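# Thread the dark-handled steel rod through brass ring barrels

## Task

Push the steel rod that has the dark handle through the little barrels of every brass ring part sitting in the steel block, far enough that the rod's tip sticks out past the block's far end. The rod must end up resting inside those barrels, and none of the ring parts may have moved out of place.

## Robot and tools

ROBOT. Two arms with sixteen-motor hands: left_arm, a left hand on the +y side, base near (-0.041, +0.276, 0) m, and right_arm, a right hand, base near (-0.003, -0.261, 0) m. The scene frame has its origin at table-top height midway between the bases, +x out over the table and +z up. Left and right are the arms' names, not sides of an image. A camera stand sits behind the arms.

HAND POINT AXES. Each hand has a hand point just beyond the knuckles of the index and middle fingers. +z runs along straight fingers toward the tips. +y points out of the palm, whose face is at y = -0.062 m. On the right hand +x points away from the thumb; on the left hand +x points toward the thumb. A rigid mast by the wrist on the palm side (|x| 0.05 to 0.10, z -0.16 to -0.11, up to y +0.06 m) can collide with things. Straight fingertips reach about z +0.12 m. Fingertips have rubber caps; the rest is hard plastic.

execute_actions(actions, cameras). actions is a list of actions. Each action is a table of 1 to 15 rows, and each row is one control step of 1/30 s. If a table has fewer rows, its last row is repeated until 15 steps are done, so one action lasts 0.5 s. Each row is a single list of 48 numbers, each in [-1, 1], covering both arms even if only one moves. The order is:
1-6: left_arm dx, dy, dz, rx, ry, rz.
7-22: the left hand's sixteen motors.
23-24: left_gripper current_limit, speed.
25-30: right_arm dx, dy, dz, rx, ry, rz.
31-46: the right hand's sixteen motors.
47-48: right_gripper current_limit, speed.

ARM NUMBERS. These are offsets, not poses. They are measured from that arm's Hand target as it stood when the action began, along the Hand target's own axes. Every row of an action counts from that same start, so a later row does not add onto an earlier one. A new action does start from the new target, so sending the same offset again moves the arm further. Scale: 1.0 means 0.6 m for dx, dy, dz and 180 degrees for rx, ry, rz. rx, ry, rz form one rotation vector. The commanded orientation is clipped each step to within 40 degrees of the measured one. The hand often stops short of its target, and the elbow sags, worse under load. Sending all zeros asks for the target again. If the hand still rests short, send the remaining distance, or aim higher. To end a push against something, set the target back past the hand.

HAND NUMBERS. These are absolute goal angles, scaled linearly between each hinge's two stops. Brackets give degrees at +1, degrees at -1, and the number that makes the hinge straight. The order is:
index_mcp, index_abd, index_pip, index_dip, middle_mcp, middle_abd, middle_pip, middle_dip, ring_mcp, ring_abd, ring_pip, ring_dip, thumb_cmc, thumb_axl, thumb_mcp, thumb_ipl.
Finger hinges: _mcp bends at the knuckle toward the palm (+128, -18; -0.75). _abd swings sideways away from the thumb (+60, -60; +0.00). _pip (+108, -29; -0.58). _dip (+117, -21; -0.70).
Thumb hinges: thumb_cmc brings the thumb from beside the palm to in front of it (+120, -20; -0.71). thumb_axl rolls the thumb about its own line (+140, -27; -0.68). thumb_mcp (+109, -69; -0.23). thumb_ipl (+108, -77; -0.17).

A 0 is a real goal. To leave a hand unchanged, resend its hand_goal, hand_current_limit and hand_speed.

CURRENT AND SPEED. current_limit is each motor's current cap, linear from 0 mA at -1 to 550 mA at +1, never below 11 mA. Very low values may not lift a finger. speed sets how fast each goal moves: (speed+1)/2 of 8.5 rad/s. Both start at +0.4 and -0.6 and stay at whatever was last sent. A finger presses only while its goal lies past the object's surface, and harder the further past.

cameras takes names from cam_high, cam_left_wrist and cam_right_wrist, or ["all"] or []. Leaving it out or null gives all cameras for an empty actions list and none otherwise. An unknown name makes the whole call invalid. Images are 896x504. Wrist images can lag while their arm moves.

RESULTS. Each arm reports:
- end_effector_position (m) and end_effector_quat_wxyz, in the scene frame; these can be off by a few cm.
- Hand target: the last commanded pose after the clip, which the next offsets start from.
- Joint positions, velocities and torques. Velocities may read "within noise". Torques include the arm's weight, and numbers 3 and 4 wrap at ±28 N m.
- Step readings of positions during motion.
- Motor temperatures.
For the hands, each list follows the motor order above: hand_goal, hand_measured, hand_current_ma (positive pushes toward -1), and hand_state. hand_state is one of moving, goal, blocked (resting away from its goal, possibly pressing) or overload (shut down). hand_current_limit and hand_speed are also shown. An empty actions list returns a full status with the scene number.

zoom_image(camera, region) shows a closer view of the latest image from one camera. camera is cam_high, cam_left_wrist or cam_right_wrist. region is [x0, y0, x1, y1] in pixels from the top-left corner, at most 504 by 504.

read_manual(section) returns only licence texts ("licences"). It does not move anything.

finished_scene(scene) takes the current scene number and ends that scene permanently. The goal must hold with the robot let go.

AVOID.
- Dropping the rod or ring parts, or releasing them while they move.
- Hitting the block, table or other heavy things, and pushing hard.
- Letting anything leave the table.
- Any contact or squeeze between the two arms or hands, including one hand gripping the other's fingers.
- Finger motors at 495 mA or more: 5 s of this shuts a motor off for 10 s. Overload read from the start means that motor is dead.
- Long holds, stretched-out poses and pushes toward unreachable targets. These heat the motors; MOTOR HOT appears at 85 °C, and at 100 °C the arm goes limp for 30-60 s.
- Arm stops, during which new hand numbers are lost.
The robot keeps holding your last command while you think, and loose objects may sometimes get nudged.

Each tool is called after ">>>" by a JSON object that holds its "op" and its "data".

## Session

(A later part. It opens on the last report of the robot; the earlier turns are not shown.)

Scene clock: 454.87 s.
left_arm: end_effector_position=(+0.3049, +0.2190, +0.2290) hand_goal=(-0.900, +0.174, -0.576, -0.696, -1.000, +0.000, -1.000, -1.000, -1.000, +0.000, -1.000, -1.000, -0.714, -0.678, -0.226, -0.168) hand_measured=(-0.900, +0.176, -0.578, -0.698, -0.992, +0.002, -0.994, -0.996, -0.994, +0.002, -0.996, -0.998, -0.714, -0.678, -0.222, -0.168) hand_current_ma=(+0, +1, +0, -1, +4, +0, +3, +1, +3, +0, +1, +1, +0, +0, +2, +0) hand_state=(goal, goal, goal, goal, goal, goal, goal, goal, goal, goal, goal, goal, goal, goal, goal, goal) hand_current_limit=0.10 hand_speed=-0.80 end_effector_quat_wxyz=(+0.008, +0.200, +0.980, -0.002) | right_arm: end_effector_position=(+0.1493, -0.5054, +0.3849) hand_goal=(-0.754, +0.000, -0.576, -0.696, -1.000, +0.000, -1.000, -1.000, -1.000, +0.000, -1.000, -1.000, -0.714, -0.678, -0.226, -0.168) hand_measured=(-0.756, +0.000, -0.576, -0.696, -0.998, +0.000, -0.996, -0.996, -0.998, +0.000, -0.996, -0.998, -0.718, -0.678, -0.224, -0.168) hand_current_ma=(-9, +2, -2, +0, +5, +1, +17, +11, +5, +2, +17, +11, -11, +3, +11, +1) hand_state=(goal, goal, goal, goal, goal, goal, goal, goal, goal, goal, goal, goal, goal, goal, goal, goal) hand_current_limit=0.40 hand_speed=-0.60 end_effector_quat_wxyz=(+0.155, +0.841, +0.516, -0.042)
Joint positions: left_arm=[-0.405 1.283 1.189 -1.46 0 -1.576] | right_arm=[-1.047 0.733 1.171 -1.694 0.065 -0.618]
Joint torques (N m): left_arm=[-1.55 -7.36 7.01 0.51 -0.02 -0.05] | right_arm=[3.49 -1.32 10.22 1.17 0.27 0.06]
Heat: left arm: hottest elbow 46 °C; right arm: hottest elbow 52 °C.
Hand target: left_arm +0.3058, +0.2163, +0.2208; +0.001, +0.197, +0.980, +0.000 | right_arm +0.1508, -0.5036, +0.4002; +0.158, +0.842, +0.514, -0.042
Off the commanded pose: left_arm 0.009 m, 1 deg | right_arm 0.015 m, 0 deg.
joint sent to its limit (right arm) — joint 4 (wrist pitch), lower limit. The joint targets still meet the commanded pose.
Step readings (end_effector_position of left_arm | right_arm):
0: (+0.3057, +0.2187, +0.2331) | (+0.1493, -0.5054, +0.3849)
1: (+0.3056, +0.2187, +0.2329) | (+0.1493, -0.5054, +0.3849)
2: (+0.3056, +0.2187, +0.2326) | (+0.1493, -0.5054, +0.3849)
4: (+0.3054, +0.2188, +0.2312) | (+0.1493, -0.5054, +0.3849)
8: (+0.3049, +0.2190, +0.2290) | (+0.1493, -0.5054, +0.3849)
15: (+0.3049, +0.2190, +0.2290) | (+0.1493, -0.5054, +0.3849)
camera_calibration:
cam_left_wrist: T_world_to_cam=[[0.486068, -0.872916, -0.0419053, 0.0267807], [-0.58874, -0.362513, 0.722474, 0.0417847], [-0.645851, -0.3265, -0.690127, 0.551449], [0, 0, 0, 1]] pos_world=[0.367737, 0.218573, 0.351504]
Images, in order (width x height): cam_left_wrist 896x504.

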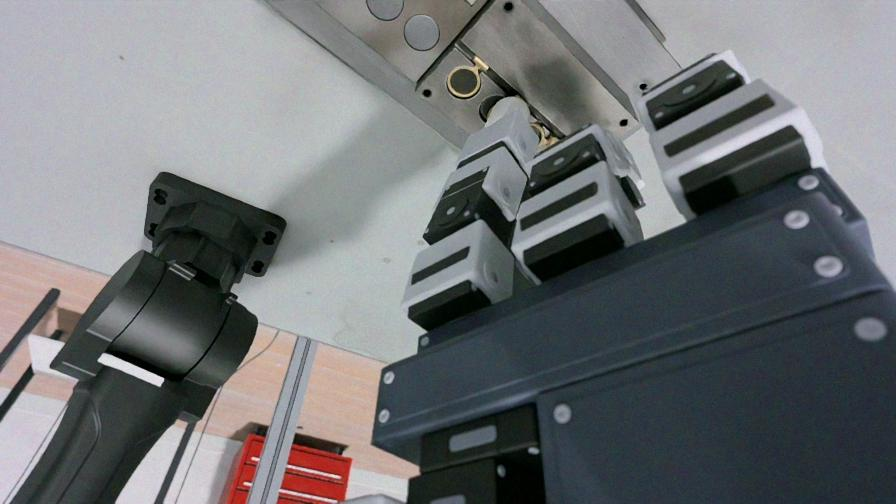

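>>> {"op": "execute_actions", "data": {"actions": [[[0,0,0.005,0,0,0,-0.9,0.145,-0.576,-0.696,-1,0,-1,-1,-1,0,-1,-1,-0.714,-0.678,-0.226,-0.168,0.1,-0.8,0,0,0,0,0,0,-0.754,0,-0.576,-0.696,-1,0,-1,-1,-1,0,-1,-1,-0.714,-0.678,-0.226,-0.168,0.4,-0.6]],[[0,0,0.004,0,0,0,-0.9,0.145,-0.576,-0.696,-1,0,-1,-1,-1,0,-1,-1,-0.714,-0.678,-0.226,-0.168,0.1,-0.8,0,0,0,0,0,0,-0.754,0,-0.576,-0.696,-1,0,-1,-1,-1,0,-1,-1,-0.714,-0.678,-0.226,-0.168,0.4,-0.6]]], "cameras": ["cam_left_wrist"]}}

>>> {"op": "zoom_image", "data": {"camera": "cam_left_wrist", "region": [430, 40, 590, 180]}}

Scene clock: 456.67 s.
left_arm: end_effector_position=(+0.3065, +0.2183, +0.2287) hand_goal=(-0.900, +0.144, -0.576, -0.696, -1.000, +0.000, -1.000, -1.000, -1.000, +0.000, -1.000, -1.000, -0.714, -0.678, -0.226, -0.168) hand_measured=(-0.902, +0.148, -0.578, -0.698, -0.992, +0.002, -0.994, -0.996, -0.994, +0.002, -0.996, -0.998, -0.714, -0.678, -0.222, -0.168) hand_current_ma=(-1, +2, +0, -1, +4, +0, +3, +1, +3, +0, +1, +1, +0, +0, +2, +0) hand_state=(goal, goal, goal, goal, goal, goal, goal, goal, goal, goal, goal, goal, goal, goal, goal, goal) hand_current_limit=0.10 hand_speed=-0.80 end_effector_quat_wxyz=(+0.012, +0.200, +0.980, -0.003) | right_arm: end_effector_position=(+0.1493, -0.5054, +0.3849) hand_goal=(-0.754, +0.000, -0.576, -0.696, -1.000, +0.000, -1.000, -1.000, -1.000, +0.000, -1.000, -1.000, -0.714, -0.678, -0.226, -0.168) hand_measured=(-0.756, +0.000, -0.576, -0.696, -0.998, +0.000, -0.996, -0.996, -0.998, +0.000, -0.996, -0.998, -0.718, -0.678, -0.224, -0.168) hand_current_ma=(-9, +2, -2, +0, +5, +1, +17, +11, +5, +2, +17, +11, -11, +3, +11, +1) hand_state=(goal, goal, goal, goal, goal, goal, goal, goal, goal, goal, goal, goal, goal, goal, goal, goal) hand_current_limit=0.40 hand_speed=-0.60 end_effector_quat_wxyz=(+0.155, +0.841, +0.516, -0.042)
Joint positions: left_arm=[-0.405 1.283 1.188 -1.452 0 -1.576] | right_arm=[-1.047 0.733 1.171 -1.694 0.065 -0.618]
Joint torques (N m): left_arm=[-1.32 -6.95 6.13 0.66 -0.01 -0.01] | right_arm=[3.96 -0.15 10.24 1.5 0.24 0.03]
Heat: left arm: hottest elbow 46 °C; right arm: hottest elbow 52 °C.
Hand target: left_arm +0.3058, +0.2163, +0.2154; +0.001, +0.197, +0.980, +0.000 | right_arm +0.1508, -0.5036, +0.4002; +0.158, +0.842, +0.514, -0.042
Off the commanded pose: left_arm 0.013 m, 1 deg | right_arm 0.015 m, 0 deg.
joint sent to its limit (right arm) — joint 4 (wrist pitch), lower limit. The joint targets still meet the commanded pose.
Step readings (end_effector_position of left_arm | right_arm):
0: (+0.3049, +0.2190, +0.2290) | (+0.1493, -0.5054, +0.3849)
1: (+0.3049, +0.2190, +0.2290) | (+0.1493, -0.5054, +0.3849)
2: (+0.3053, +0.2188, +0.2290) | (+0.1493, -0.5054, +0.3849)
4: (+0.3058, +0.2186, +0.2289) | (+0.1493, -0.5054, +0.3849)
8: (+0.3060, +0.2185, +0.2289) | (+0.1493, -0.5054, +0.3849)
15: (+0.3061, +0.2185, +0.2289) | (+0.1493, -0.5054, +0.3849)
16: (+0.3061, +0.2185, +0.2289) | (+0.1493, -0.5054, +0.3849)
17: (+0.3062, +0.2185, +0.2289) | (+0.1493, -0.5054, +0.3849)
19: (+0.3063, +0.2184, +0.2289) | (+0.1493, -0.5054, +0.3849)
23: (+0.3065, +0.2183, +0.2289) | (+0.1493, -0.5054, +0.3849)
30: (+0.3065, +0.2183, +0.2287) | (+0.1493, -0.5054, +0.3849)
camera_calibration:
cam_left_wrist: T_world_to_cam=[[0.486312, -0.873036, -0.0361739, 0.0239367], [-0.593499, -0.360417, 0.719624, 0.0443857], [-0.641296, -0.328493, -0.693421, 0.551875], [0, 0, 0, 1]] pos_world=[0.368617, 0.218182, 0.351606]
Images, in order (width x height): cam_left_wrist 896x504.

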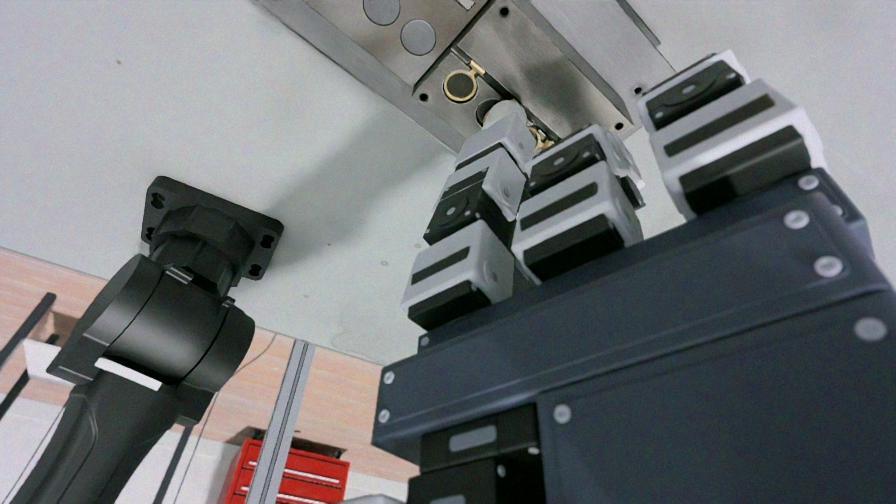

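Scaled by 3.150 from the camera's 896x504 image, which has a finer 1280x720 frame.

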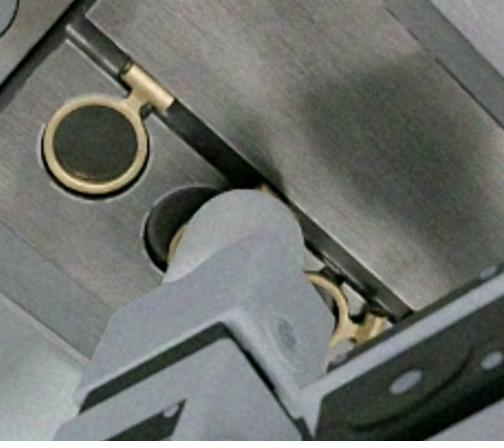

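>>> {"op": "execute_actions", "data": {"actions": [[[0,0,0,0,0,0,-0.85,0.145,-0.576,-0.696,-1,0,-1,-1,-1,0,-1,-1,-0.714,-0.678,-0.226,-0.168,0.4,-0.94,0,0,0,0,0,0,-0.754,0,-0.576,-0.696,-1,0,-1,-1,-1,0,-1,-1,-0.714,-0.678,-0.226,-0.168,0.4,-0.6]]], "cameras": ["cam_left_wrist"]}}

>>> {"op": "zoom_image", "data": {"camera": "cam_left_wrist", "region": [430, 40, 590, 180]}}

Scene clock: 457.87 s.
left_arm: end_effector_position=(+0.3065, +0.2183, +0.2287) hand_goal=(-0.850, +0.144, -0.576, -0.696, -1.000, +0.000, -1.000, -1.000, -1.000, +0.000, -1.000, -1.000, -0.714, -0.678, -0.226, -0.168) hand_measured=(-0.892, +0.148, -0.586, -0.702, -0.992, +0.002, -0.994, -0.996, -0.994, +0.002, -0.996, -0.998, -0.714, -0.678, -0.222, -0.168) hand_current_ma=(-65, +2, -7, -2, +4, +0, +3, +1, +3, +0, +1, +1, +0, +0, +2, +0) hand_state=(blocked, goal, goal, goal, goal, goal, goal, goal, goal, goal, goal, goal, goal, goal, goal, goal) hand_current_limit=0.40 hand_speed=-0.94 end_effector_quat_wxyz=(+0.012, +0.200, +0.980, -0.003) | right_arm: end_effector_position=(+0.1493, -0.5054, +0.3849) hand_goal=(-0.754, +0.000, -0.576, -0.696, -1.000, +0.000, -1.000, -1.000, -1.000, +0.000, -1.000, -1.000, -0.714, -0.678, -0.226, -0.168) hand_measured=(-0.756, +0.000, -0.576, -0.696, -0.998, +0.000, -0.996, -0.996, -0.998, +0.000, -0.996, -0.998, -0.718, -0.678, -0.224, -0.168) hand_current_ma=(-9, +2, -2, +0, +5, +1, +17, +11, +5, +2, +17, +11, -11, +3, +11, +1) hand_state=(goal, goal, goal, goal, goal, goal, goal, goal, goal, goal, goal, goal, goal, goal, goal, goal) hand_current_limit=0.40 hand_speed=-0.60 end_effector_quat_wxyz=(+0.155, +0.841, +0.516, -0.042)
Joint positions: left_arm=[-0.405 1.283 1.188 -1.452 0 -1.576] | right_arm=[-1.047 0.733 1.171 -1.694 0.065 -0.618]
Joint torques (N m): left_arm=[-1.08 -7.24 6.12 0.84 -0.04 -0.04] | right_arm=[3.31 -1.67 10.06 1.43 0.29 0.06]
Heat: left arm: hottest elbow 46 °C; right arm: hottest elbow 52 °C.
Hand target: left_arm +0.3058, +0.2163, +0.2155; +0.001, +0.197, +0.980, +0.000 | right_arm +0.1508, -0.5036, +0.4002; +0.158, +0.842, +0.514, -0.042
Off the commanded pose: left_arm 0.013 m, 1 deg | right_arm 0.015 m, 0 deg.
joint sent to its limit (right arm) — joint 4 (wrist pitch), lower limit. The joint targets still meet the commanded pose.
Step readings (end_effector_position of left_arm | right_arm):
0: (+0.3065, +0.2183, +0.2287) | (+0.1493, -0.5054, +0.3849)
1: (+0.3065, +0.2183, +0.2287) | (+0.1493, -0.5054, +0.3849)
2: (+0.3065, +0.2183, +0.2287) | (+0.1493, -0.5054, +0.3849)
4: (+0.3065, +0.2183, +0.2287) | (+0.1493, -0.5054, +0.3849)
8: (+0.3065, +0.2183, +0.2287) | (+0.1493, -0.5054, +0.3849)
15: (+0.3065, +0.2183, +0.2287) | (+0.1493, -0.5054, +0.3849)
camera_calibration:
cam_left_wrist: T_world_to_cam=[[0.486312, -0.873036, -0.0361739, 0.0239367], [-0.593499, -0.360417, 0.719624, 0.0443857], [-0.641296, -0.328493, -0.693421, 0.551875], [0, 0, 0, 1]] pos_world=[0.368617, 0.218182, 0.351606]
Images, in order (width x height): cam_left_wrist 896x504.

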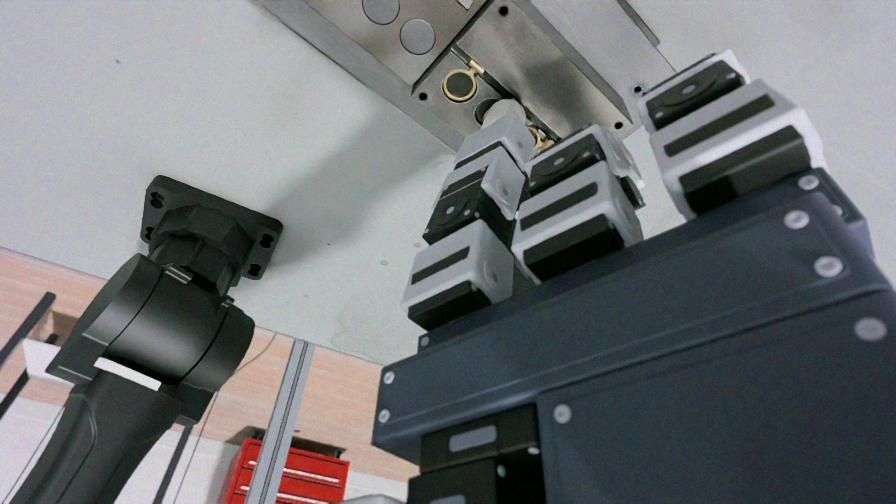

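Scaled by 3.150 from the camera's 896x504 image, which has a finer 1280x720 frame.

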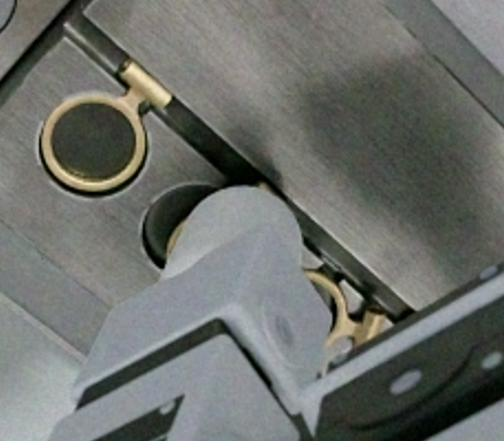

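>>> {"op": "execute_actions", "data": {"actions": [[[0,0.008,-0.010,0,0,0,-0.85,0.145,-0.576,-0.696,-1,0,-1,-1,-1,0,-1,-1,-0.714,-0.678,-0.226,-0.168,0.4,-0.94,0,0,0,0,0,0,-0.754,0,-0.576,-0.696,-1,0,-1,-1,-1,0,-1,-1,-0.714,-0.678,-0.226,-0.168,0.4,-0.6]],[[0.001,0.006,0,0,0,0,-0.85,0.15,-0.576,-0.696,-1,0,-1,-1,-1,0,-1,-1,-0.714,-0.678,-0.226,-0.168,0.4,-0.94,0,0,0,0,0,0,-0.754,0,-0.576,-0.696,-1,0,-1,-1,-1,0,-1,-1,-0.714,-0.678,-0.226,-0.168,0.4,-0.6]]], "cameras": ["cam_left_wrist"]}}

>>> {"op": "zoom_image", "data": {"camera": "cam_left_wrist", "region": [430, 40, 590, 180]}}

Scene clock: 459.60 s.
left_arm: end_effector_position=(+0.3069, +0.2199, +0.2285) hand_goal=(-0.850, +0.150, -0.576, -0.696, -1.000, +0.000, -1.000, -1.000, -1.000, +0.000, -1.000, -1.000, -0.714, -0.678, -0.226, -0.168) hand_measured=(-0.890, +0.150, -0.590, -0.704, -0.992, +0.002, -0.994, -0.996, -0.994, +0.002, -0.996, -0.998, -0.714, -0.678, -0.222, -0.168) hand_current_ma=(-64, +0, -12, -4, +4, +0, +3, +1, +3, +0, +1, +1, +0, +0, +2, +0) hand_state=(blocked, goal, goal, goal, goal, goal, goal, goal, goal, goal, goal, goal, goal, goal, goal, goal) hand_current_limit=0.40 hand_speed=-0.94 end_effector_quat_wxyz=(+0.011, +0.198, +0.980, -0.004) | right_arm: end_effector_position=(+0.1493, -0.5054, +0.3849) hand_goal=(-0.754, +0.000, -0.576, -0.696, -1.000, +0.000, -1.000, -1.000, -1.000, +0.000, -1.000, -1.000, -0.714, -0.678, -0.226, -0.168) hand_measured=(-0.756, +0.000, -0.576, -0.696, -0.998, +0.000, -0.996, -0.996, -0.998, +0.000, -0.996, -0.998, -0.718, -0.678, -0.224, -0.168) hand_current_ma=(-9, +2, -2, +0, +5, +1, +17, +11, +5, +2, +17, +11, -11, +3, +11, +1) hand_state=(goal, goal, goal, goal, goal, goal, goal, goal, goal, goal, goal, goal, goal, goal, goal, goal) hand_current_limit=0.40 hand_speed=-0.60 end_effector_quat_wxyz=(+0.155, +0.841, +0.516, -0.042)
Joint positions: left_arm=[-0.399 1.283 1.188 -1.452 0.003 -1.573] | right_arm=[-1.047 0.733 1.171 -1.694 0.065 -0.618]
Joint torques (N m): left_arm=[-0.09 -7.36 7.06 0.2 -0.15 0.17] | right_arm=[3.19 -0.73 10.35 1.36 0.3 0.07]
Heat: left arm: hottest elbow 46 °C; right arm: hottest elbow 52 °C.
Hand target: left_arm +0.3084, +0.2241, +0.2214; +0.001, +0.197, +0.980, +0.000 | right_arm +0.1508, -0.5036, +0.4002; +0.158, +0.842, +0.514, -0.042
Off the commanded pose: left_arm 0.008 m, 1 deg | right_arm 0.015 m, 0 deg.
joint sent to its limit (right arm) — joint 4 (wrist pitch), lower limit. The joint targets still meet the commanded pose.
Step readings (end_effector_position of left_arm | right_arm):
0: (+0.3065, +0.2183, +0.2287) | (+0.1493, -0.5054, +0.3849)
1: (+0.3065, +0.2183, +0.2287) | (+0.1493, -0.5054, +0.3849)
2: (+0.3065, +0.2183, +0.2287) | (+0.1493, -0.5054, +0.3849)
4: (+0.3065, +0.2183, +0.2287) | (+0.1493, -0.5054, +0.3849)
8: (+0.3065, +0.2183, +0.2287) | (+0.1493, -0.5054, +0.3849)
15: (+0.3065, +0.2183, +0.2287) | (+0.1493, -0.5054, +0.3849)
16: (+0.3065, +0.2183, +0.2287) | (+0.1493, -0.5054, +0.3849)
17: (+0.3065, +0.2185, +0.2287) | (+0.1493, -0.5054, +0.3849)
19: (+0.3066, +0.2191, +0.2286) | (+0.1493, -0.5054, +0.3849)
23: (+0.3067, +0.2199, +0.2285) | (+0.1493, -0.5054, +0.3849)
30: (+0.3069, +0.2199, +0.2285) | (+0.1493, -0.5054, +0.3849)
camera_calibration:
cam_left_wrist: T_world_to_cam=[[0.488852, -0.871691, -0.0343317, 0.0236405], [-0.591585, -0.360175, 0.721319, 0.0443058], [-0.641133, -0.332308, -0.691752, 0.552877], [0, 0, 0, 1]] pos_world=[0.369122, 0.220291, 0.351307]
Images, in order (width x height): cam_left_wrist 896x504.

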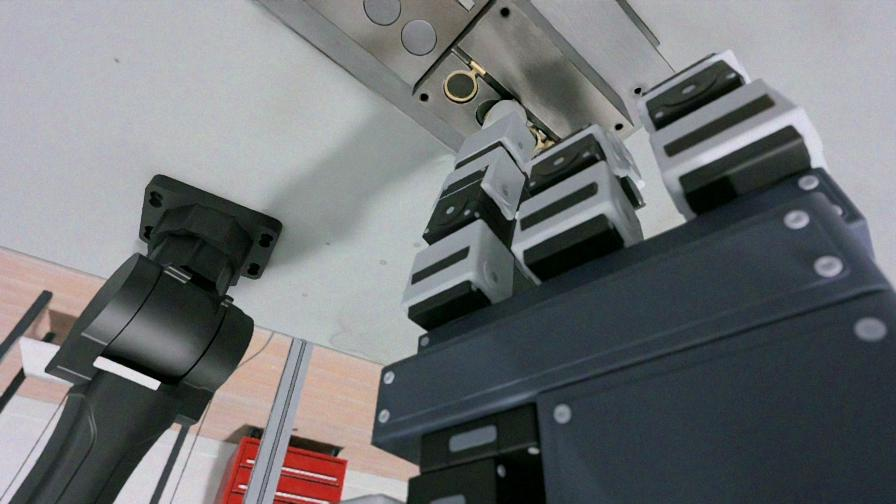

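Scaled by 3.150 from the camera's 896x504 image, which has a finer 1280x720 frame.

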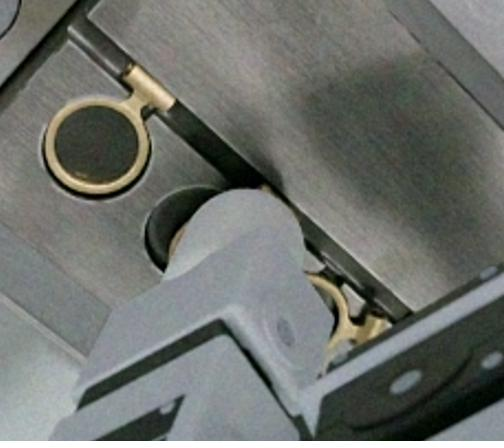

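>>> {"op": "execute_actions", "data": {"actions": [[[0,0,0,0,0,0,-0.92,0.23,-0.576,-0.696,-1,0,-1,-1,-1,0,-1,-1,-0.714,-0.678,-0.226,-0.168,0.4,-0.93,0,0,0,0,0,0,-0.754,0,-0.576,-0.696,-1,0,-1,-1,-1,0,-1,-1,-0.714,-0.678,-0.226,-0.168,0.4,-0.6]]], "cameras": ["cam_left_wrist"]}}

>>> {"op": "zoom_image", "data": {"camera": "cam_left_wrist", "region": [430, 40, 590, 180]}}

Scene clock: 461.47 s.
left_arm: end_effector_position=(+0.3066, +0.2216, +0.2287) hand_goal=(-0.920, +0.230, -0.576, -0.696, -1.000, +0.000, -1.000, -1.000, -1.000, +0.000, -1.000, -1.000, -0.714, -0.678, -0.226, -0.168) hand_measured=(-0.916, +0.184, -0.580, -0.700, -0.992, +0.002, -0.994, -0.996, -0.994, +0.002, -0.996, -0.998, -0.714, -0.678, -0.222, -0.168) hand_current_ma=(+2, -57, -1, -1, +4, +0, +3, +1, +3, +0, +1, +1, +0, +0, +2, +0) hand_state=(goal, blocked, goal, goal, goal, goal, goal, goal, goal, goal, goal, goal, goal, goal, goal, goal) hand_current_limit=0.40 hand_speed=-0.93 end_effector_quat_wxyz=(+0.010, +0.197, +0.980, -0.003) | right_arm: end_effector_position=(+0.1493, -0.5054, +0.3849) hand_goal=(-0.754, +0.000, -0.576, -0.696, -1.000, +0.000, -1.000, -1.000, -1.000, +0.000, -1.000, -1.000, -0.714, -0.678, -0.226, -0.168) hand_measured=(-0.756, +0.000, -0.576, -0.696, -0.998, +0.000, -0.996, -0.996, -0.998, +0.000, -0.996, -0.998, -0.718, -0.678, -0.224, -0.168) hand_current_ma=(-9, +2, -2, +0, +5, +1, +17, +11, +5, +2, +17, +11, -11, +3, +11, +1) hand_state=(goal, goal, goal, goal, goal, goal, goal, goal, goal, goal, goal, goal, goal, goal, goal, goal) hand_current_limit=0.40 hand_speed=-0.60 end_effector_quat_wxyz=(+0.155, +0.841, +0.516, -0.042)
Joint positions: left_arm=[-0.396 1.283 1.188 -1.455 0.001 -1.572] | right_arm=[-1.047 0.733 1.171 -1.694 0.065 -0.618]
Joint torques (N m): left_arm=[-0.15 -7.65 7.08 0.46 -0.13 0.16] | right_arm=[3.37 -1.26 10.11 1.5 0.25 0.04]
Heat: left arm: hottest elbow 46 °C; right arm: hottest elbow 52 °C.
Hand target: left_arm +0.3085, +0.2242, +0.2215; +0.001, +0.197, +0.980, +0.000 | right_arm +0.1508, -0.5036, +0.4002; +0.158, +0.842, +0.514, -0.042
Off the commanded pose: left_arm 0.008 m, 1 deg | right_arm 0.015 m, 0 deg.
joint sent to its limit (right arm) — joint 4 (wrist pitch), lower limit. The joint targets still meet the commanded pose.
Step readings (end_effector_position of left_arm | right_arm):
0: (+0.3069, +0.2199, +0.2285) | (+0.1493, -0.5054, +0.3849)
1: (+0.3069, +0.2199, +0.2285) | (+0.1493, -0.5054, +0.3849)
2: (+0.3069, +0.2199, +0.2285) | (+0.1493, -0.5054, +0.3849)
4: (+0.3067, +0.2202, +0.2285) | (+0.1493, -0.5054, +0.3849)
8: (+0.3065, +0.2210, +0.2286) | (+0.1493, -0.5054, +0.3849)
15: (+0.3066, +0.2216, +0.2287) | (+0.1493, -0.5054, +0.3849)
camera_calibration:
cam_left_wrist: T_world_to_cam=[[0.490543, -0.870589, -0.0379767, 0.0253149], [-0.589375, -0.36356, 0.72143, 0.0445766], [-0.641876, -0.33151, -0.691445, 0.553338], [0, 0, 0, 1]] pos_world=[0.369028, 0.221682, 0.351405]
Images, in order (width x height): cam_left_wrist 896x504.

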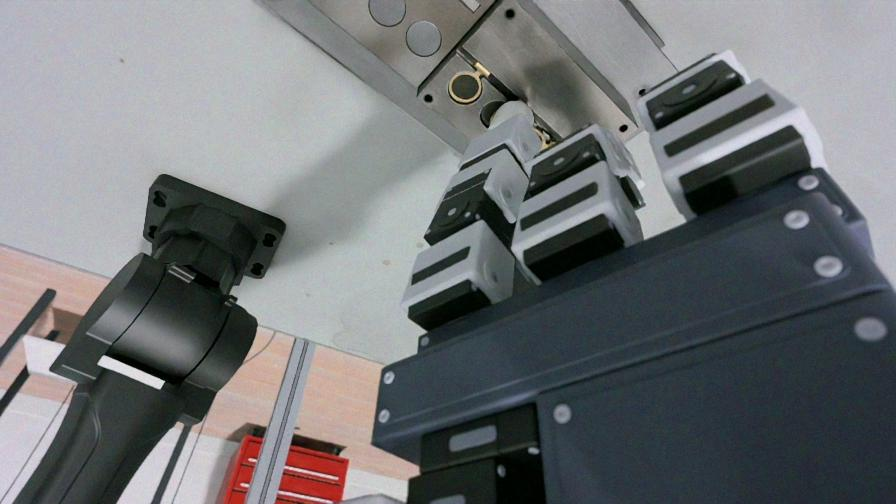

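Scaled by 3.150 from the camera's 896x504 image, which has a finer 1280x720 frame.

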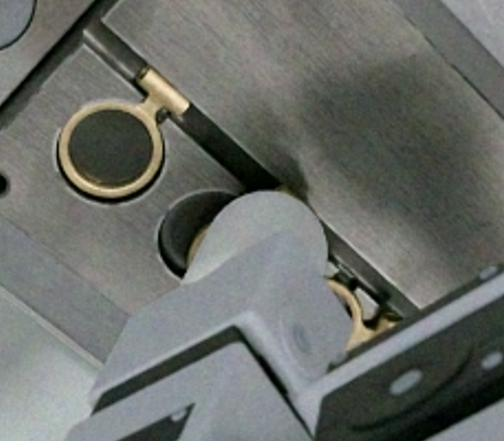

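>>> {"op": "execute_actions", "data": {"actions": [[[0,0,-0.003,0,0,0,-0.915,0.07,-0.576,-0.696,-1,0,-1,-1,-1,0,-1,-1,-0.714,-0.678,-0.226,-0.168,0.4,-0.9,0,0,0,0,0,0,-0.754,0,-0.576,-0.696,-1,0,-1,-1,-1,0,-1,-1,-0.714,-0.678,-0.226,-0.168,0.4,-0.6]]], "cameras": ["cam_left_wrist"]}}

>>> {"op": "zoom_image", "data": {"camera": "cam_left_wrist", "region": [430, 40, 590, 180]}}

Scene clock: 463.97 s.
left_arm: end_effector_position=(+0.3066, +0.2218, +0.2287) hand_goal=(-0.916, +0.070, -0.576, -0.696, -1.000, +0.000, -1.000, -1.000, -1.000, +0.000, -1.000, -1.000, -0.714, -0.678, -0.226, -0.168) hand_measured=(-0.918, +0.134, -0.580, -0.700, -0.992, +0.002, -0.994, -0.996, -0.994, +0.002, -0.996, -0.998, -0.714, -0.678, -0.222, -0.168) hand_current_ma=(-1, +95, -1, -1, +4, +0, +3, +1, +3, +0, +1, +1, +0, +0, +2, +0) hand_state=(goal, blocked, goal, goal, goal, goal, goal, goal, goal, goal, goal, goal, goal, goal, goal, goal) hand_current_limit=0.40 hand_speed=-0.90 end_effector_quat_wxyz=(+0.010, +0.197, +0.980, -0.003) | right_arm: end_effector_position=(+0.1493, -0.5054, +0.3849) hand_goal=(-0.754, +0.000, -0.576, -0.696, -1.000, +0.000, -1.000, -1.000, -1.000, +0.000, -1.000, -1.000, -0.714, -0.678, -0.226, -0.168) hand_measured=(-0.756, +0.000, -0.576, -0.696, -0.998, +0.000, -0.996, -0.996, -0.998, +0.000, -0.996, -0.998, -0.718, -0.678, -0.224, -0.168) hand_current_ma=(-9, +2, -2, +0, +5, +1, +17, +11, +5, +2, +17, +11, -11, +3, +11, +1) hand_state=(goal, goal, goal, goal, goal, goal, goal, goal, goal, goal, goal, goal, goal, goal, goal, goal) hand_current_limit=0.40 hand_speed=-0.60 end_effector_quat_wxyz=(+0.155, +0.841, +0.516, -0.042)
Joint positions: left_arm=[-0.395 1.283 1.188 -1.455 0.001 -1.572] | right_arm=[-1.047 0.733 1.171 -1.694 0.065 -0.618]
Joint torques (N m): left_arm=[-0.32 -7.47 7.42 0.09 -0.09 0.16] | right_arm=[2.84 -1.49 10.17 1.31 0.21 0.09]
Heat: left arm: hottest elbow 46 °C; right arm: hottest elbow 52 °C.
Hand target: left_arm +0.3085, +0.2242, +0.2232; +0.001, +0.197, +0.980, +0.000 | right_arm +0.1508, -0.5036, +0.4002; +0.158, +0.842, +0.514, -0.042
Off the commanded pose: left_arm 0.006 m, 1 deg | right_arm 0.015 m, 0 deg.
joint sent to its limit (right arm) — joint 4 (wrist pitch), lower limit. The joint targets still meet the commanded pose.
Step readings (end_effector_position of left_arm | right_arm):
0: (+0.3066, +0.2216, +0.2287) | (+0.1493, -0.5054, +0.3849)
1: (+0.3066, +0.2216, +0.2287) | (+0.1493, -0.5054, +0.3849)
2: (+0.3066, +0.2216, +0.2287) | (+0.1493, -0.5054, +0.3849)
4: (+0.3066, +0.2216, +0.2287) | (+0.1493, -0.5054, +0.3849)
8: (+0.3066, +0.2216, +0.2287) | (+0.1493, -0.5054, +0.3849)
15: (+0.3066, +0.2218, +0.2287) | (+0.1493, -0.5054, +0.3849)
camera_calibration:
cam_left_wrist: T_world_to_cam=[[0.491148, -0.87025, -0.0379336, 0.0253003], [-0.589112, -0.363929, 0.721459, 0.0447554], [-0.641655, -0.331996, -0.691417, 0.553551], [0, 0, 0, 1]] pos_world=[0.369129, 0.222082, 0.351405]
Images, in order (width x height): cam_left_wrist 896x504.

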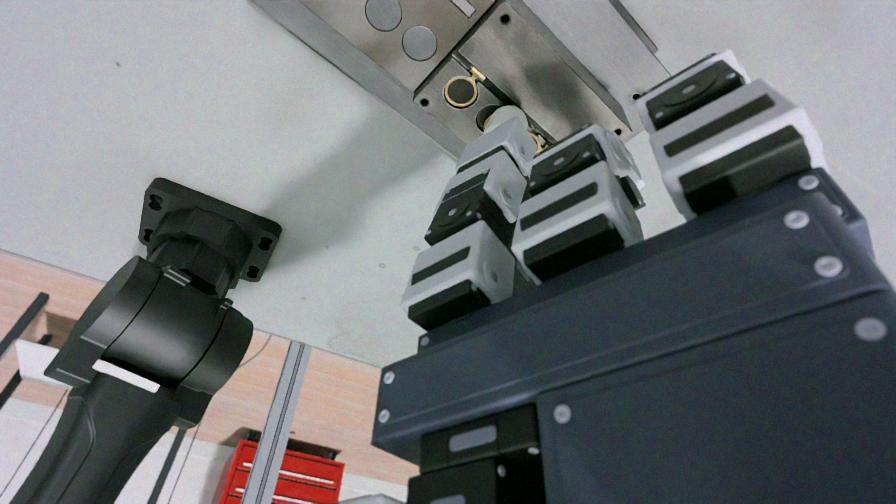

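Scaled by 3.150 from the camera's 896x504 image, which has a finer 1280x720 frame.

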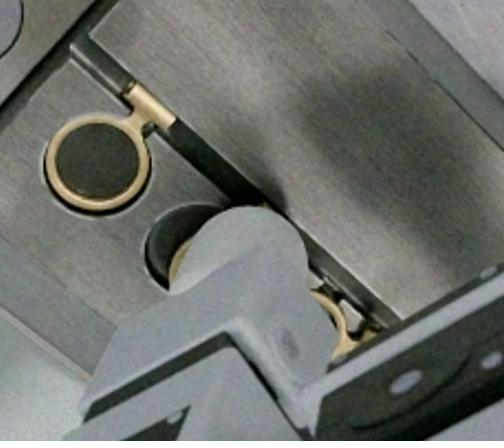

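>>> {"op": "execute_actions", "data": {"actions": [[[0,0,-0.022,0,-0.02,0,-0.92,0.134,-0.576,-0.696,-1,0,-1,-1,-1,0,-1,-1,-0.714,-0.678,-0.226,-0.168,0.4,-0.9,0,0,0,0,0,0,-0.754,0,-0.576,-0.696,-1,0,-1,-1,-1,0,-1,-1,-0.714,-0.678,-0.226,-0.168,0.4,-0.6]]], "cameras": ["cam_left_wrist"]}}

>>> {"op": "zoom_image", "data": {"camera": "cam_left_wrist", "region": [430, 40, 590, 180]}}

Scene clock: 466.10 s.
left_arm: end_effector_position=(+0.3070, +0.2219, +0.2360) hand_goal=(-0.920, +0.134, -0.576, -0.696, -1.000, +0.000, -1.000, -1.000, -1.000, +0.000, -1.000, -1.000, -0.714, -0.678, -0.226, -0.168) hand_measured=(-0.920, +0.134, -0.578, -0.698, -0.992, +0.002, -0.994, -0.996, -0.994, +0.002, -0.996, -0.998, -0.714, -0.678, -0.222, -0.168) hand_current_ma=(+0, +0, +0, -1, +4, +0, +3, +1, +3, +0, +1, +1, +0, +0, +2, +0) hand_state=(goal, goal, goal, goal, goal, goal, goal, goal, goal, goal, goal, goal, goal, goal, goal, goal) hand_current_limit=0.40 hand_speed=-0.90 end_effector_quat_wxyz=(+0.027, +0.196, +0.980, -0.006) | right_arm: end_effector_position=(+0.1493, -0.5054, +0.3849) hand_goal=(-0.754, +0.000, -0.576, -0.696, -1.000, +0.000, -1.000, -1.000, -1.000, +0.000, -1.000, -1.000, -0.714, -0.678, -0.226, -0.168) hand_measured=(-0.756, +0.000, -0.576, -0.696, -0.998, +0.000, -0.996, -0.996, -0.998, +0.000, -0.996, -0.998, -0.718, -0.678, -0.224, -0.168) hand_current_ma=(-9, +2, -2, +0, +5, +1, +17, +11, +5, +2, +17, +11, -11, +3, +11, +1) hand_state=(goal, goal, goal, goal, goal, goal, goal, goal, goal, goal, goal, goal, goal, goal, goal, goal) hand_current_limit=0.40 hand_speed=-0.60 end_effector_quat_wxyz=(+0.155, +0.841, +0.516, -0.042)
Joint positions: left_arm=[-0.395 1.26 1.188 -1.444 0.001 -1.572] | right_arm=[-1.047 0.733 1.171 -1.694 0.065 -0.618]
Joint torques (N m): left_arm=[-0.44 -8.82 7.45 0.53 -0.04 0.16] | right_arm=[3.31 -0.73 10.17 1.33 0.25 0.05]
Heat: left arm: hottest elbow 46 °C; right arm: hottest elbow 52 °C.
Hand target: left_arm +0.3084, +0.2243, +0.2365; +0.032, +0.197, +0.980, -0.006 | right_arm +0.1508, -0.5036, +0.4002; +0.158, +0.842, +0.514, -0.042
Off the commanded pose: left_arm 0.003 m, 1 deg | right_arm 0.015 m, 0 deg.
joint sent to its limit (right arm) — joint 4 (wrist pitch), lower limit. The joint targets still meet the commanded pose.
Step readings (end_effector_position of left_arm | right_arm):
0: (+0.3066, +0.2218, +0.2287) | (+0.1493, -0.5054, +0.3849)
1: (+0.3066, +0.2218, +0.2287) | (+0.1493, -0.5054, +0.3849)
2: (+0.3069, +0.2218, +0.2288) | (+0.1493, -0.5054, +0.3849)
4: (+0.3078, +0.2214, +0.2298) | (+0.1493, -0.5054, +0.3849)
8: (+0.3074, +0.2216, +0.2330) | (+0.1493, -0.5054, +0.3849)
15: (+0.3069, +0.2219, +0.2360) | (+0.1493, -0.5054, +0.3849)
camera_calibration:
cam_left_wrist: T_world_to_cam=[[0.492314, -0.870351, -0.0107896, 0.0186506], [-0.611928, -0.3549, 0.706817, 0.0481895], [-0.619008, -0.341373, -0.707315, 0.557708], [0, 0, 0, 1]] pos_world=[0.365532, 0.223722, 0.360615]
Images, in order (width x height): cam_left_wrist 896x504.

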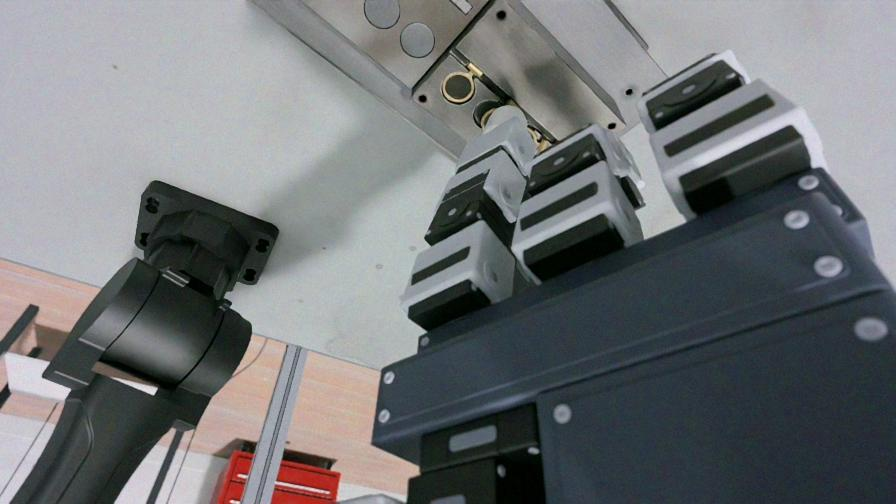

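Scaled by 3.150 from the camera's 896x504 image, which has a finer 1280x720 frame.

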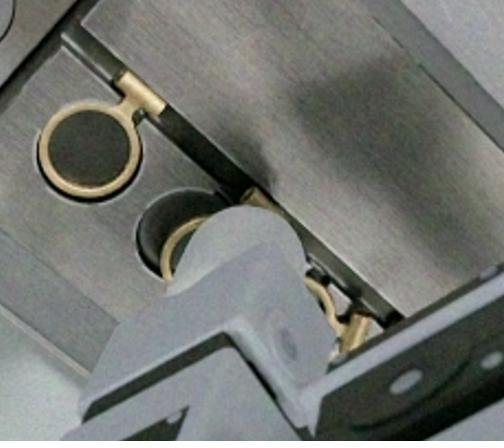

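>>> {"op": "execute_actions", "data": {"actions": [[[0,0,-0.03,0,-0.01,0,-0.92,0.134,-0.576,-0.696,-1,0,-1,-1,-1,0,-1,-1,-0.714,-0.678,-0.226,-0.168,0.4,-0.9,0,0,0,0,0,0,-0.754,0,-0.576,-0.696,-1,0,-1,-1,-1,0,-1,-1,-0.714,-0.678,-0.226,-0.168,0.4,-0.6]]], "cameras": ["cam_left_wrist"]}}

>>> {"op": "zoom_image", "data": {"camera": "cam_left_wrist", "region": [430, 10, 590, 150]}}

Scene clock: 467.33 s.
left_arm: end_effector_position=(+0.3031, +0.2235, +0.2451) hand_goal=(-0.920, +0.134, -0.576, -0.696, -1.000, +0.000, -1.000, -1.000, -1.000, +0.000, -1.000, -1.000, -0.714, -0.678, -0.226, -0.168) hand_measured=(-0.920, +0.134, -0.578, -0.698, -0.992, +0.002, -0.994, -0.996, -0.994, +0.002, -0.996, -0.998, -0.714, -0.678, -0.222, -0.168) hand_current_ma=(+0, +0, +0, -1, +4, +0, +3, +1, +3, +0, +1, +1, +0, +0, +2, +0) hand_state=(goal, goal, goal, goal, goal, goal, goal, goal, goal, goal, goal, goal, goal, goal, goal, goal) hand_current_limit=0.40 hand_speed=-0.90 end_effector_quat_wxyz=(+0.039, +0.196, +0.980, -0.008) | right_arm: end_effector_position=(+0.1493, -0.5054, +0.3849) hand_goal=(-0.754, +0.000, -0.576, -0.696, -1.000, +0.000, -1.000, -1.000, -1.000, +0.000, -1.000, -1.000, -0.714, -0.678, -0.226, -0.168) hand_measured=(-0.756, +0.000, -0.576, -0.696, -0.998, +0.000, -0.996, -0.996, -0.998, +0.000, -0.996, -0.998, -0.718, -0.678, -0.224, -0.168) hand_current_ma=(-9, +2, -2, +0, +5, +1, +17, +11, +5, +2, +17, +11, -11, +3, +11, +1) hand_state=(goal, goal, goal, goal, goal, goal, goal, goal, goal, goal, goal, goal, goal, goal, goal, goal) hand_current_limit=0.40 hand_speed=-0.60 end_effector_quat_wxyz=(+0.155, +0.841, +0.516, -0.042)
Joint positions: left_arm=[-0.395 1.231 1.188 -1.448 0.001 -1.572] | right_arm=[-1.047 0.733 1.171 -1.694 0.065 -0.618]
Joint torques (N m): left_arm=[-0.21 -8.53 9.26 0.01 -0.03 0.14] | right_arm=[3.14 -1.38 10.18 1.17 0.21 0.07]
Heat: left arm: hottest elbow 46 °C; right arm: hottest elbow 52 °C.
Hand target: left_arm +0.3073, +0.2247, +0.2544; +0.048, +0.197, +0.979, -0.010 | right_arm +0.1508, -0.5036, +0.4002; +0.158, +0.842, +0.514, -0.042
Off the commanded pose: left_arm 0.010 m, 1 deg | right_arm 0.015 m, 0 deg.
joint sent to its limit (right arm) — joint 4 (wrist pitch), lower limit. The joint targets still meet the commanded pose.
Step readings (end_effector_position of left_arm | right_arm):
0: (+0.3070, +0.2219, +0.2360) | (+0.1493, -0.5054, +0.3849)
1: (+0.3070, +0.2219, +0.2360) | (+0.1493, -0.5054, +0.3849)
2: (+0.3069, +0.2219, +0.2362) | (+0.1493, -0.5054, +0.3849)
4: (+0.3065, +0.2221, +0.2375) | (+0.1493, -0.5054, +0.3849)
8: (+0.3047, +0.2229, +0.2423) | (+0.1493, -0.5054, +0.3849)
15: (+0.3031, +0.2235, +0.2451) | (+0.1493, -0.5054, +0.3849)
camera_calibration:
cam_left_wrist: T_world_to_cam=[[0.492288, -0.87039, 0.00853405, 0.0174056], [-0.627723, -0.34821, 0.696214, 0.0457825], [-0.603006, -0.348095, -0.717784, 0.56151], [0, 0, 0, 1]] pos_world=[0.358764, 0.22655, 0.37102]
Images, in order (width x height): cam_left_wrist 896x504.

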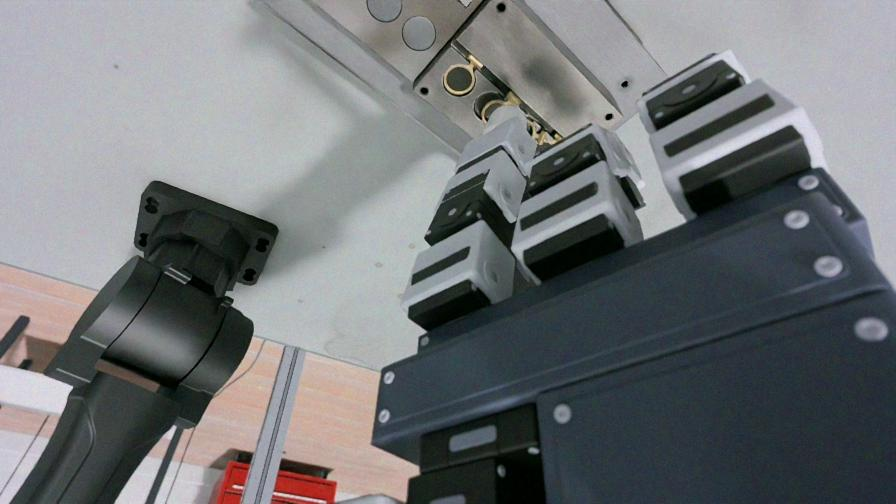

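Scaled by 3.150 from the camera's 896x504 image, which has a finer 1280x720 frame.

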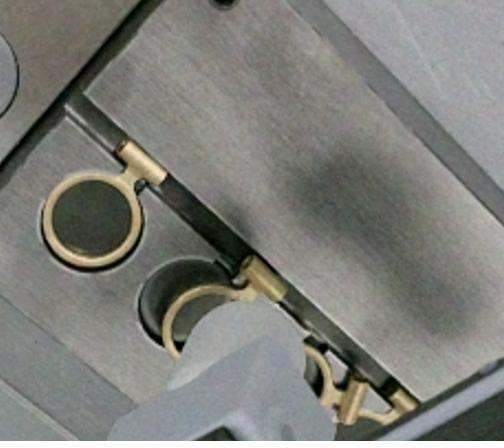

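>>> {"op": "execute_actions", "data": {"actions": [[[-0.0025,-0.0135,0.02,0,0.03,0,-0.92,0.25,-0.576,-0.696,-1,0,-1,-1,-1,0,-1,-1,-0.714,-0.678,-0.226,-0.168,0.4,-0.8,0,0,0,0,0,0,-0.754,0,-0.576,-0.696,-1,0,-1,-1,-1,0,-1,-1,-0.714,-0.678,-0.226,-0.168,0.4,-0.6]]], "cameras": ["cam_left_wrist"]}}

>>> {"op": "zoom_image", "data": {"camera": "cam_left_wrist", "region": [430, 30, 590, 170]}}

Scene clock: 469.83 s.
left_arm: end_effector_position=(+0.2973, +0.2232, +0.2296) hand_goal=(-0.920, +0.250, -0.576, -0.696, -1.000, +0.000, -1.000, -1.000, -1.000, +0.000, -1.000, -1.000, -0.714, -0.678, -0.226, -0.168) hand_measured=(-0.920, +0.246, -0.578, -0.698, -0.992, +0.002, -0.994, -0.996, -0.994, +0.002, -0.996, -0.998, -0.714, -0.678, -0.222, -0.168) hand_current_ma=(+0, -2, +0, -1, +4, +0, +3, +1, +3, +0, +1, +1, +0, +0, +2, +0) hand_state=(goal, goal, goal, goal, goal, goal, goal, goal, goal, goal, goal, goal, goal, goal, goal, goal) hand_current_limit=0.40 hand_speed=-0.80 end_effector_quat_wxyz=(-0.012, +0.199, +0.980, +0.002) | right_arm: end_effector_position=(+0.1493, -0.5054, +0.3849) hand_goal=(-0.754, +0.000, -0.576, -0.696, -1.000, +0.000, -1.000, -1.000, -1.000, +0.000, -1.000, -1.000, -0.714, -0.678, -0.226, -0.168) hand_measured=(-0.756, +0.000, -0.576, -0.696, -0.998, +0.000, -0.996, -0.996, -0.998, +0.000, -0.996, -0.998, -0.718, -0.678, -0.224, -0.168) hand_current_ma=(-9, +2, -2, +0, +5, +1, +17, +11, +5, +2, +17, +11, -11, +3, +11, +1) hand_state=(goal, goal, goal, goal, goal, goal, goal, goal, goal, goal, goal, goal, goal, goal, goal, goal) hand_current_limit=0.40 hand_speed=-0.60 end_effector_quat_wxyz=(+0.155, +0.841, +0.516, -0.042)
Joint positions: left_arm=[-0.402 1.288 1.192 -1.499 0.001 -1.575] | right_arm=[-1.047 0.733 1.171 -1.694 0.065 -0.618]
Joint torques (N m): left_arm=[-1.73 -7.77 10.61 -0.08 -0.04 -0.01] | right_arm=[3.14 -1.61 10.03 1.31 0.28 0.07]
Heat: left arm: hottest elbow 47 °C; right arm: hottest elbow 52 °C.
Hand target: left_arm +0.3066, +0.2162, +0.2426; +0.001, +0.197, +0.980, +0.000 | right_arm +0.1508, -0.5036, +0.4002; +0.158, +0.842, +0.514, -0.042
Off the commanded pose: left_arm 0.018 m, 2 deg | right_arm 0.015 m, 0 deg.
joint sent to its limit (right arm) — joint 4 (wrist pitch), lower limit. The joint targets still meet the commanded pose.
Step readings (end_effector_position of left_arm | right_arm):
0: (+0.3031, +0.2235, +0.2451) | (+0.1493, -0.5054, +0.3849)
1: (+0.3030, +0.2236, +0.2451) | (+0.1493, -0.5054, +0.3849)
2: (+0.3021, +0.2240, +0.2449) | (+0.1493, -0.5054, +0.3849)
4: (+0.2990, +0.2250, +0.2433) | (+0.1493, -0.5054, +0.3849)
8: (+0.2972, +0.2245, +0.2345) | (+0.1493, -0.5054, +0.3849)
15: (+0.2969, +0.2234, +0.2287) | (+0.1493, -0.5054, +0.3849)
camera_calibration:
cam_left_wrist: T_world_to_cam=[[0.485537, -0.871084, -0.0739357, 0.0411925], [-0.560501, -0.375089, 0.73834, 0.0291959], [-0.670889, -0.317051, -0.670363, 0.549102], [0, 0, 0, 1]] pos_world=[0.364751, 0.220926, 0.349587]
Images, in order (width x height): cam_left_wrist 896x504.

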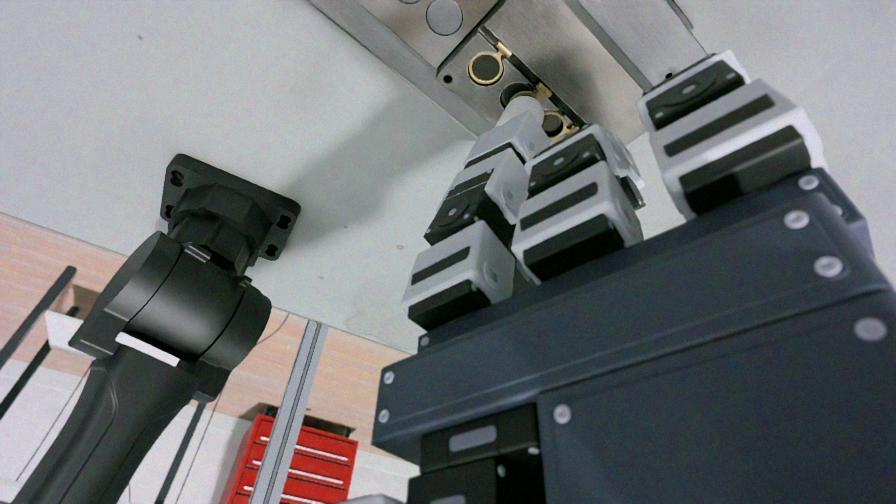

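Scaled by 3.150 from the camera's 896x504 image, which has a finer 1280x720 frame.

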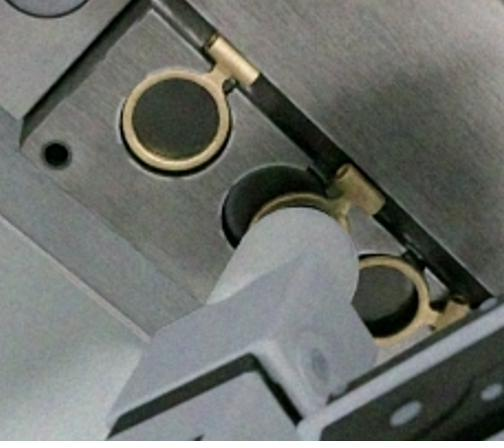

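>>> {"op": "execute_actions", "data": {"actions": [[[0,0,-0.06,0,0,0,-0.92,0.1,-0.576,-0.696,-1,0,-1,-1,-1,0,-1,-1,-0.714,-0.678,-0.226,-0.168,0.4,-0.8,0,0,0,0,0,0,-0.754,0,-0.576,-0.696,-1,0,-1,-1,-1,0,-1,-1,-0.714,-0.678,-0.226,-0.168,0.4,-0.6]]], "cameras": ["cam_left_wrist"]}}

>>> {"op": "zoom_image", "data": {"camera": "cam_left_wrist", "region": [460, 20, 580, 120]}}

Scene clock: 471.40 s.
left_arm: end_effector_position=(+0.2992, +0.2224, +0.2658) hand_goal=(-0.920, +0.100, -0.576, -0.696, -1.000, +0.000, -1.000, -1.000, -1.000, +0.000, -1.000, -1.000, -0.714, -0.678, -0.226, -0.168) hand_measured=(-0.918, +0.102, -0.578, -0.698, -0.992, +0.002, -0.994, -0.996, -0.994, +0.002, -0.996, -0.998, -0.714, -0.678, -0.222, -0.168) hand_current_ma=(+0, +1, +0, -1, +4, +0, +3, +1, +3, +0, +1, +1, +0, +0, +2, +0) hand_state=(goal, goal, goal, goal, goal, goal, goal, goal, goal, goal, goal, goal, goal, goal, goal, goal) hand_current_limit=0.40 hand_speed=-0.80 end_effector_quat_wxyz=(-0.012, +0.199, +0.980, +0.002) | right_arm: end_effector_position=(+0.1493, -0.5054, +0.3849) hand_goal=(-0.754, +0.000, -0.576, -0.696, -1.000, +0.000, -1.000, -1.000, -1.000, +0.000, -1.000, -1.000, -0.714, -0.678, -0.226, -0.168) hand_measured=(-0.756, +0.000, -0.576, -0.696, -0.998, +0.000, -0.996, -0.996, -0.998, +0.000, -0.996, -0.998, -0.718, -0.678, -0.224, -0.168) hand_current_ma=(-9, +2, -2, +0, +5, +1, +17, +11, +5, +2, +17, +11, -11, +3, +11, +1) hand_state=(goal, goal, goal, goal, goal, goal, goal, goal, goal, goal, goal, goal, goal, goal, goal, goal) hand_current_limit=0.40 hand_speed=-0.60 end_effector_quat_wxyz=(+0.155, +0.841, +0.516, -0.042)
Joint positions: left_arm=[-0.402 1.288 1.287 -1.594 0.001 -1.575] | right_arm=[-1.047 0.733 1.171 -1.694 0.065 -0.618]
Joint torques (N m): left_arm=[-1.14 -8.35 10.37 0.01 -0.02 -0.06] | right_arm=[3.66 -1.38 10.26 1.21 0.27 0.08]
Heat: left arm: hottest elbow 47 °C; right arm: hottest elbow 52 °C.
Hand target: left_arm +0.3065, +0.2163, +0.2787; +0.001, +0.197, +0.980, +0.000 | right_arm +0.1508, -0.5036, +0.4002; +0.158, +0.842, +0.514, -0.042
Off the commanded pose: left_arm 0.016 m, 2 deg | right_arm 0.015 m, 0 deg.
joint sent to its limit (right arm) — joint 4 (wrist pitch), lower limit. The joint targets still meet the commanded pose.
Step readings (end_effector_position of left_arm | right_arm):
0: (+0.2972, +0.2232, +0.2296) | (+0.1493, -0.5054, +0.3849)
1: (+0.2972, +0.2233, +0.2300) | (+0.1493, -0.5054, +0.3849)
2: (+0.2963, +0.2236, +0.2317) | (+0.1493, -0.5054, +0.3849)
4: (+0.2950, +0.2242, +0.2396) | (+0.1493, -0.5054, +0.3849)
8: (+0.2992, +0.2224, +0.2583) | (+0.1493, -0.5054, +0.3849)
15: (+0.2998, +0.2222, +0.2657) | (+0.1493, -0.5054, +0.3849)
camera_calibration:
cam_left_wrist: T_world_to_cam=[[0.485576, -0.871085, -0.0736761, 0.0421849], [-0.560734, -0.375011, 0.738203, 0.00329758], [-0.670667, -0.317141, -0.670543, 0.574331], [0, 0, 0, 1]] pos_world=[0.36655, 0.220127, 0.385787]
Images, in order (width x height): cam_left_wrist 896x504.

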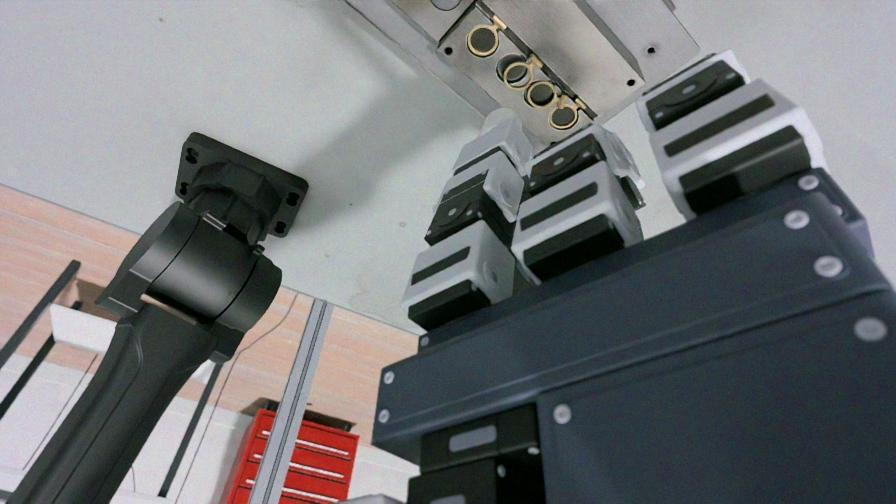

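Scaled by 4.200 from the camera's 896x504 image, which has a finer 1280x720 frame.

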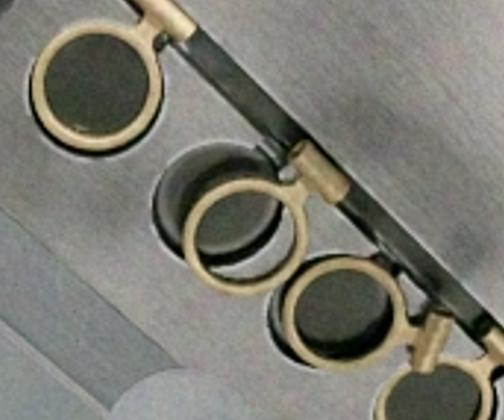

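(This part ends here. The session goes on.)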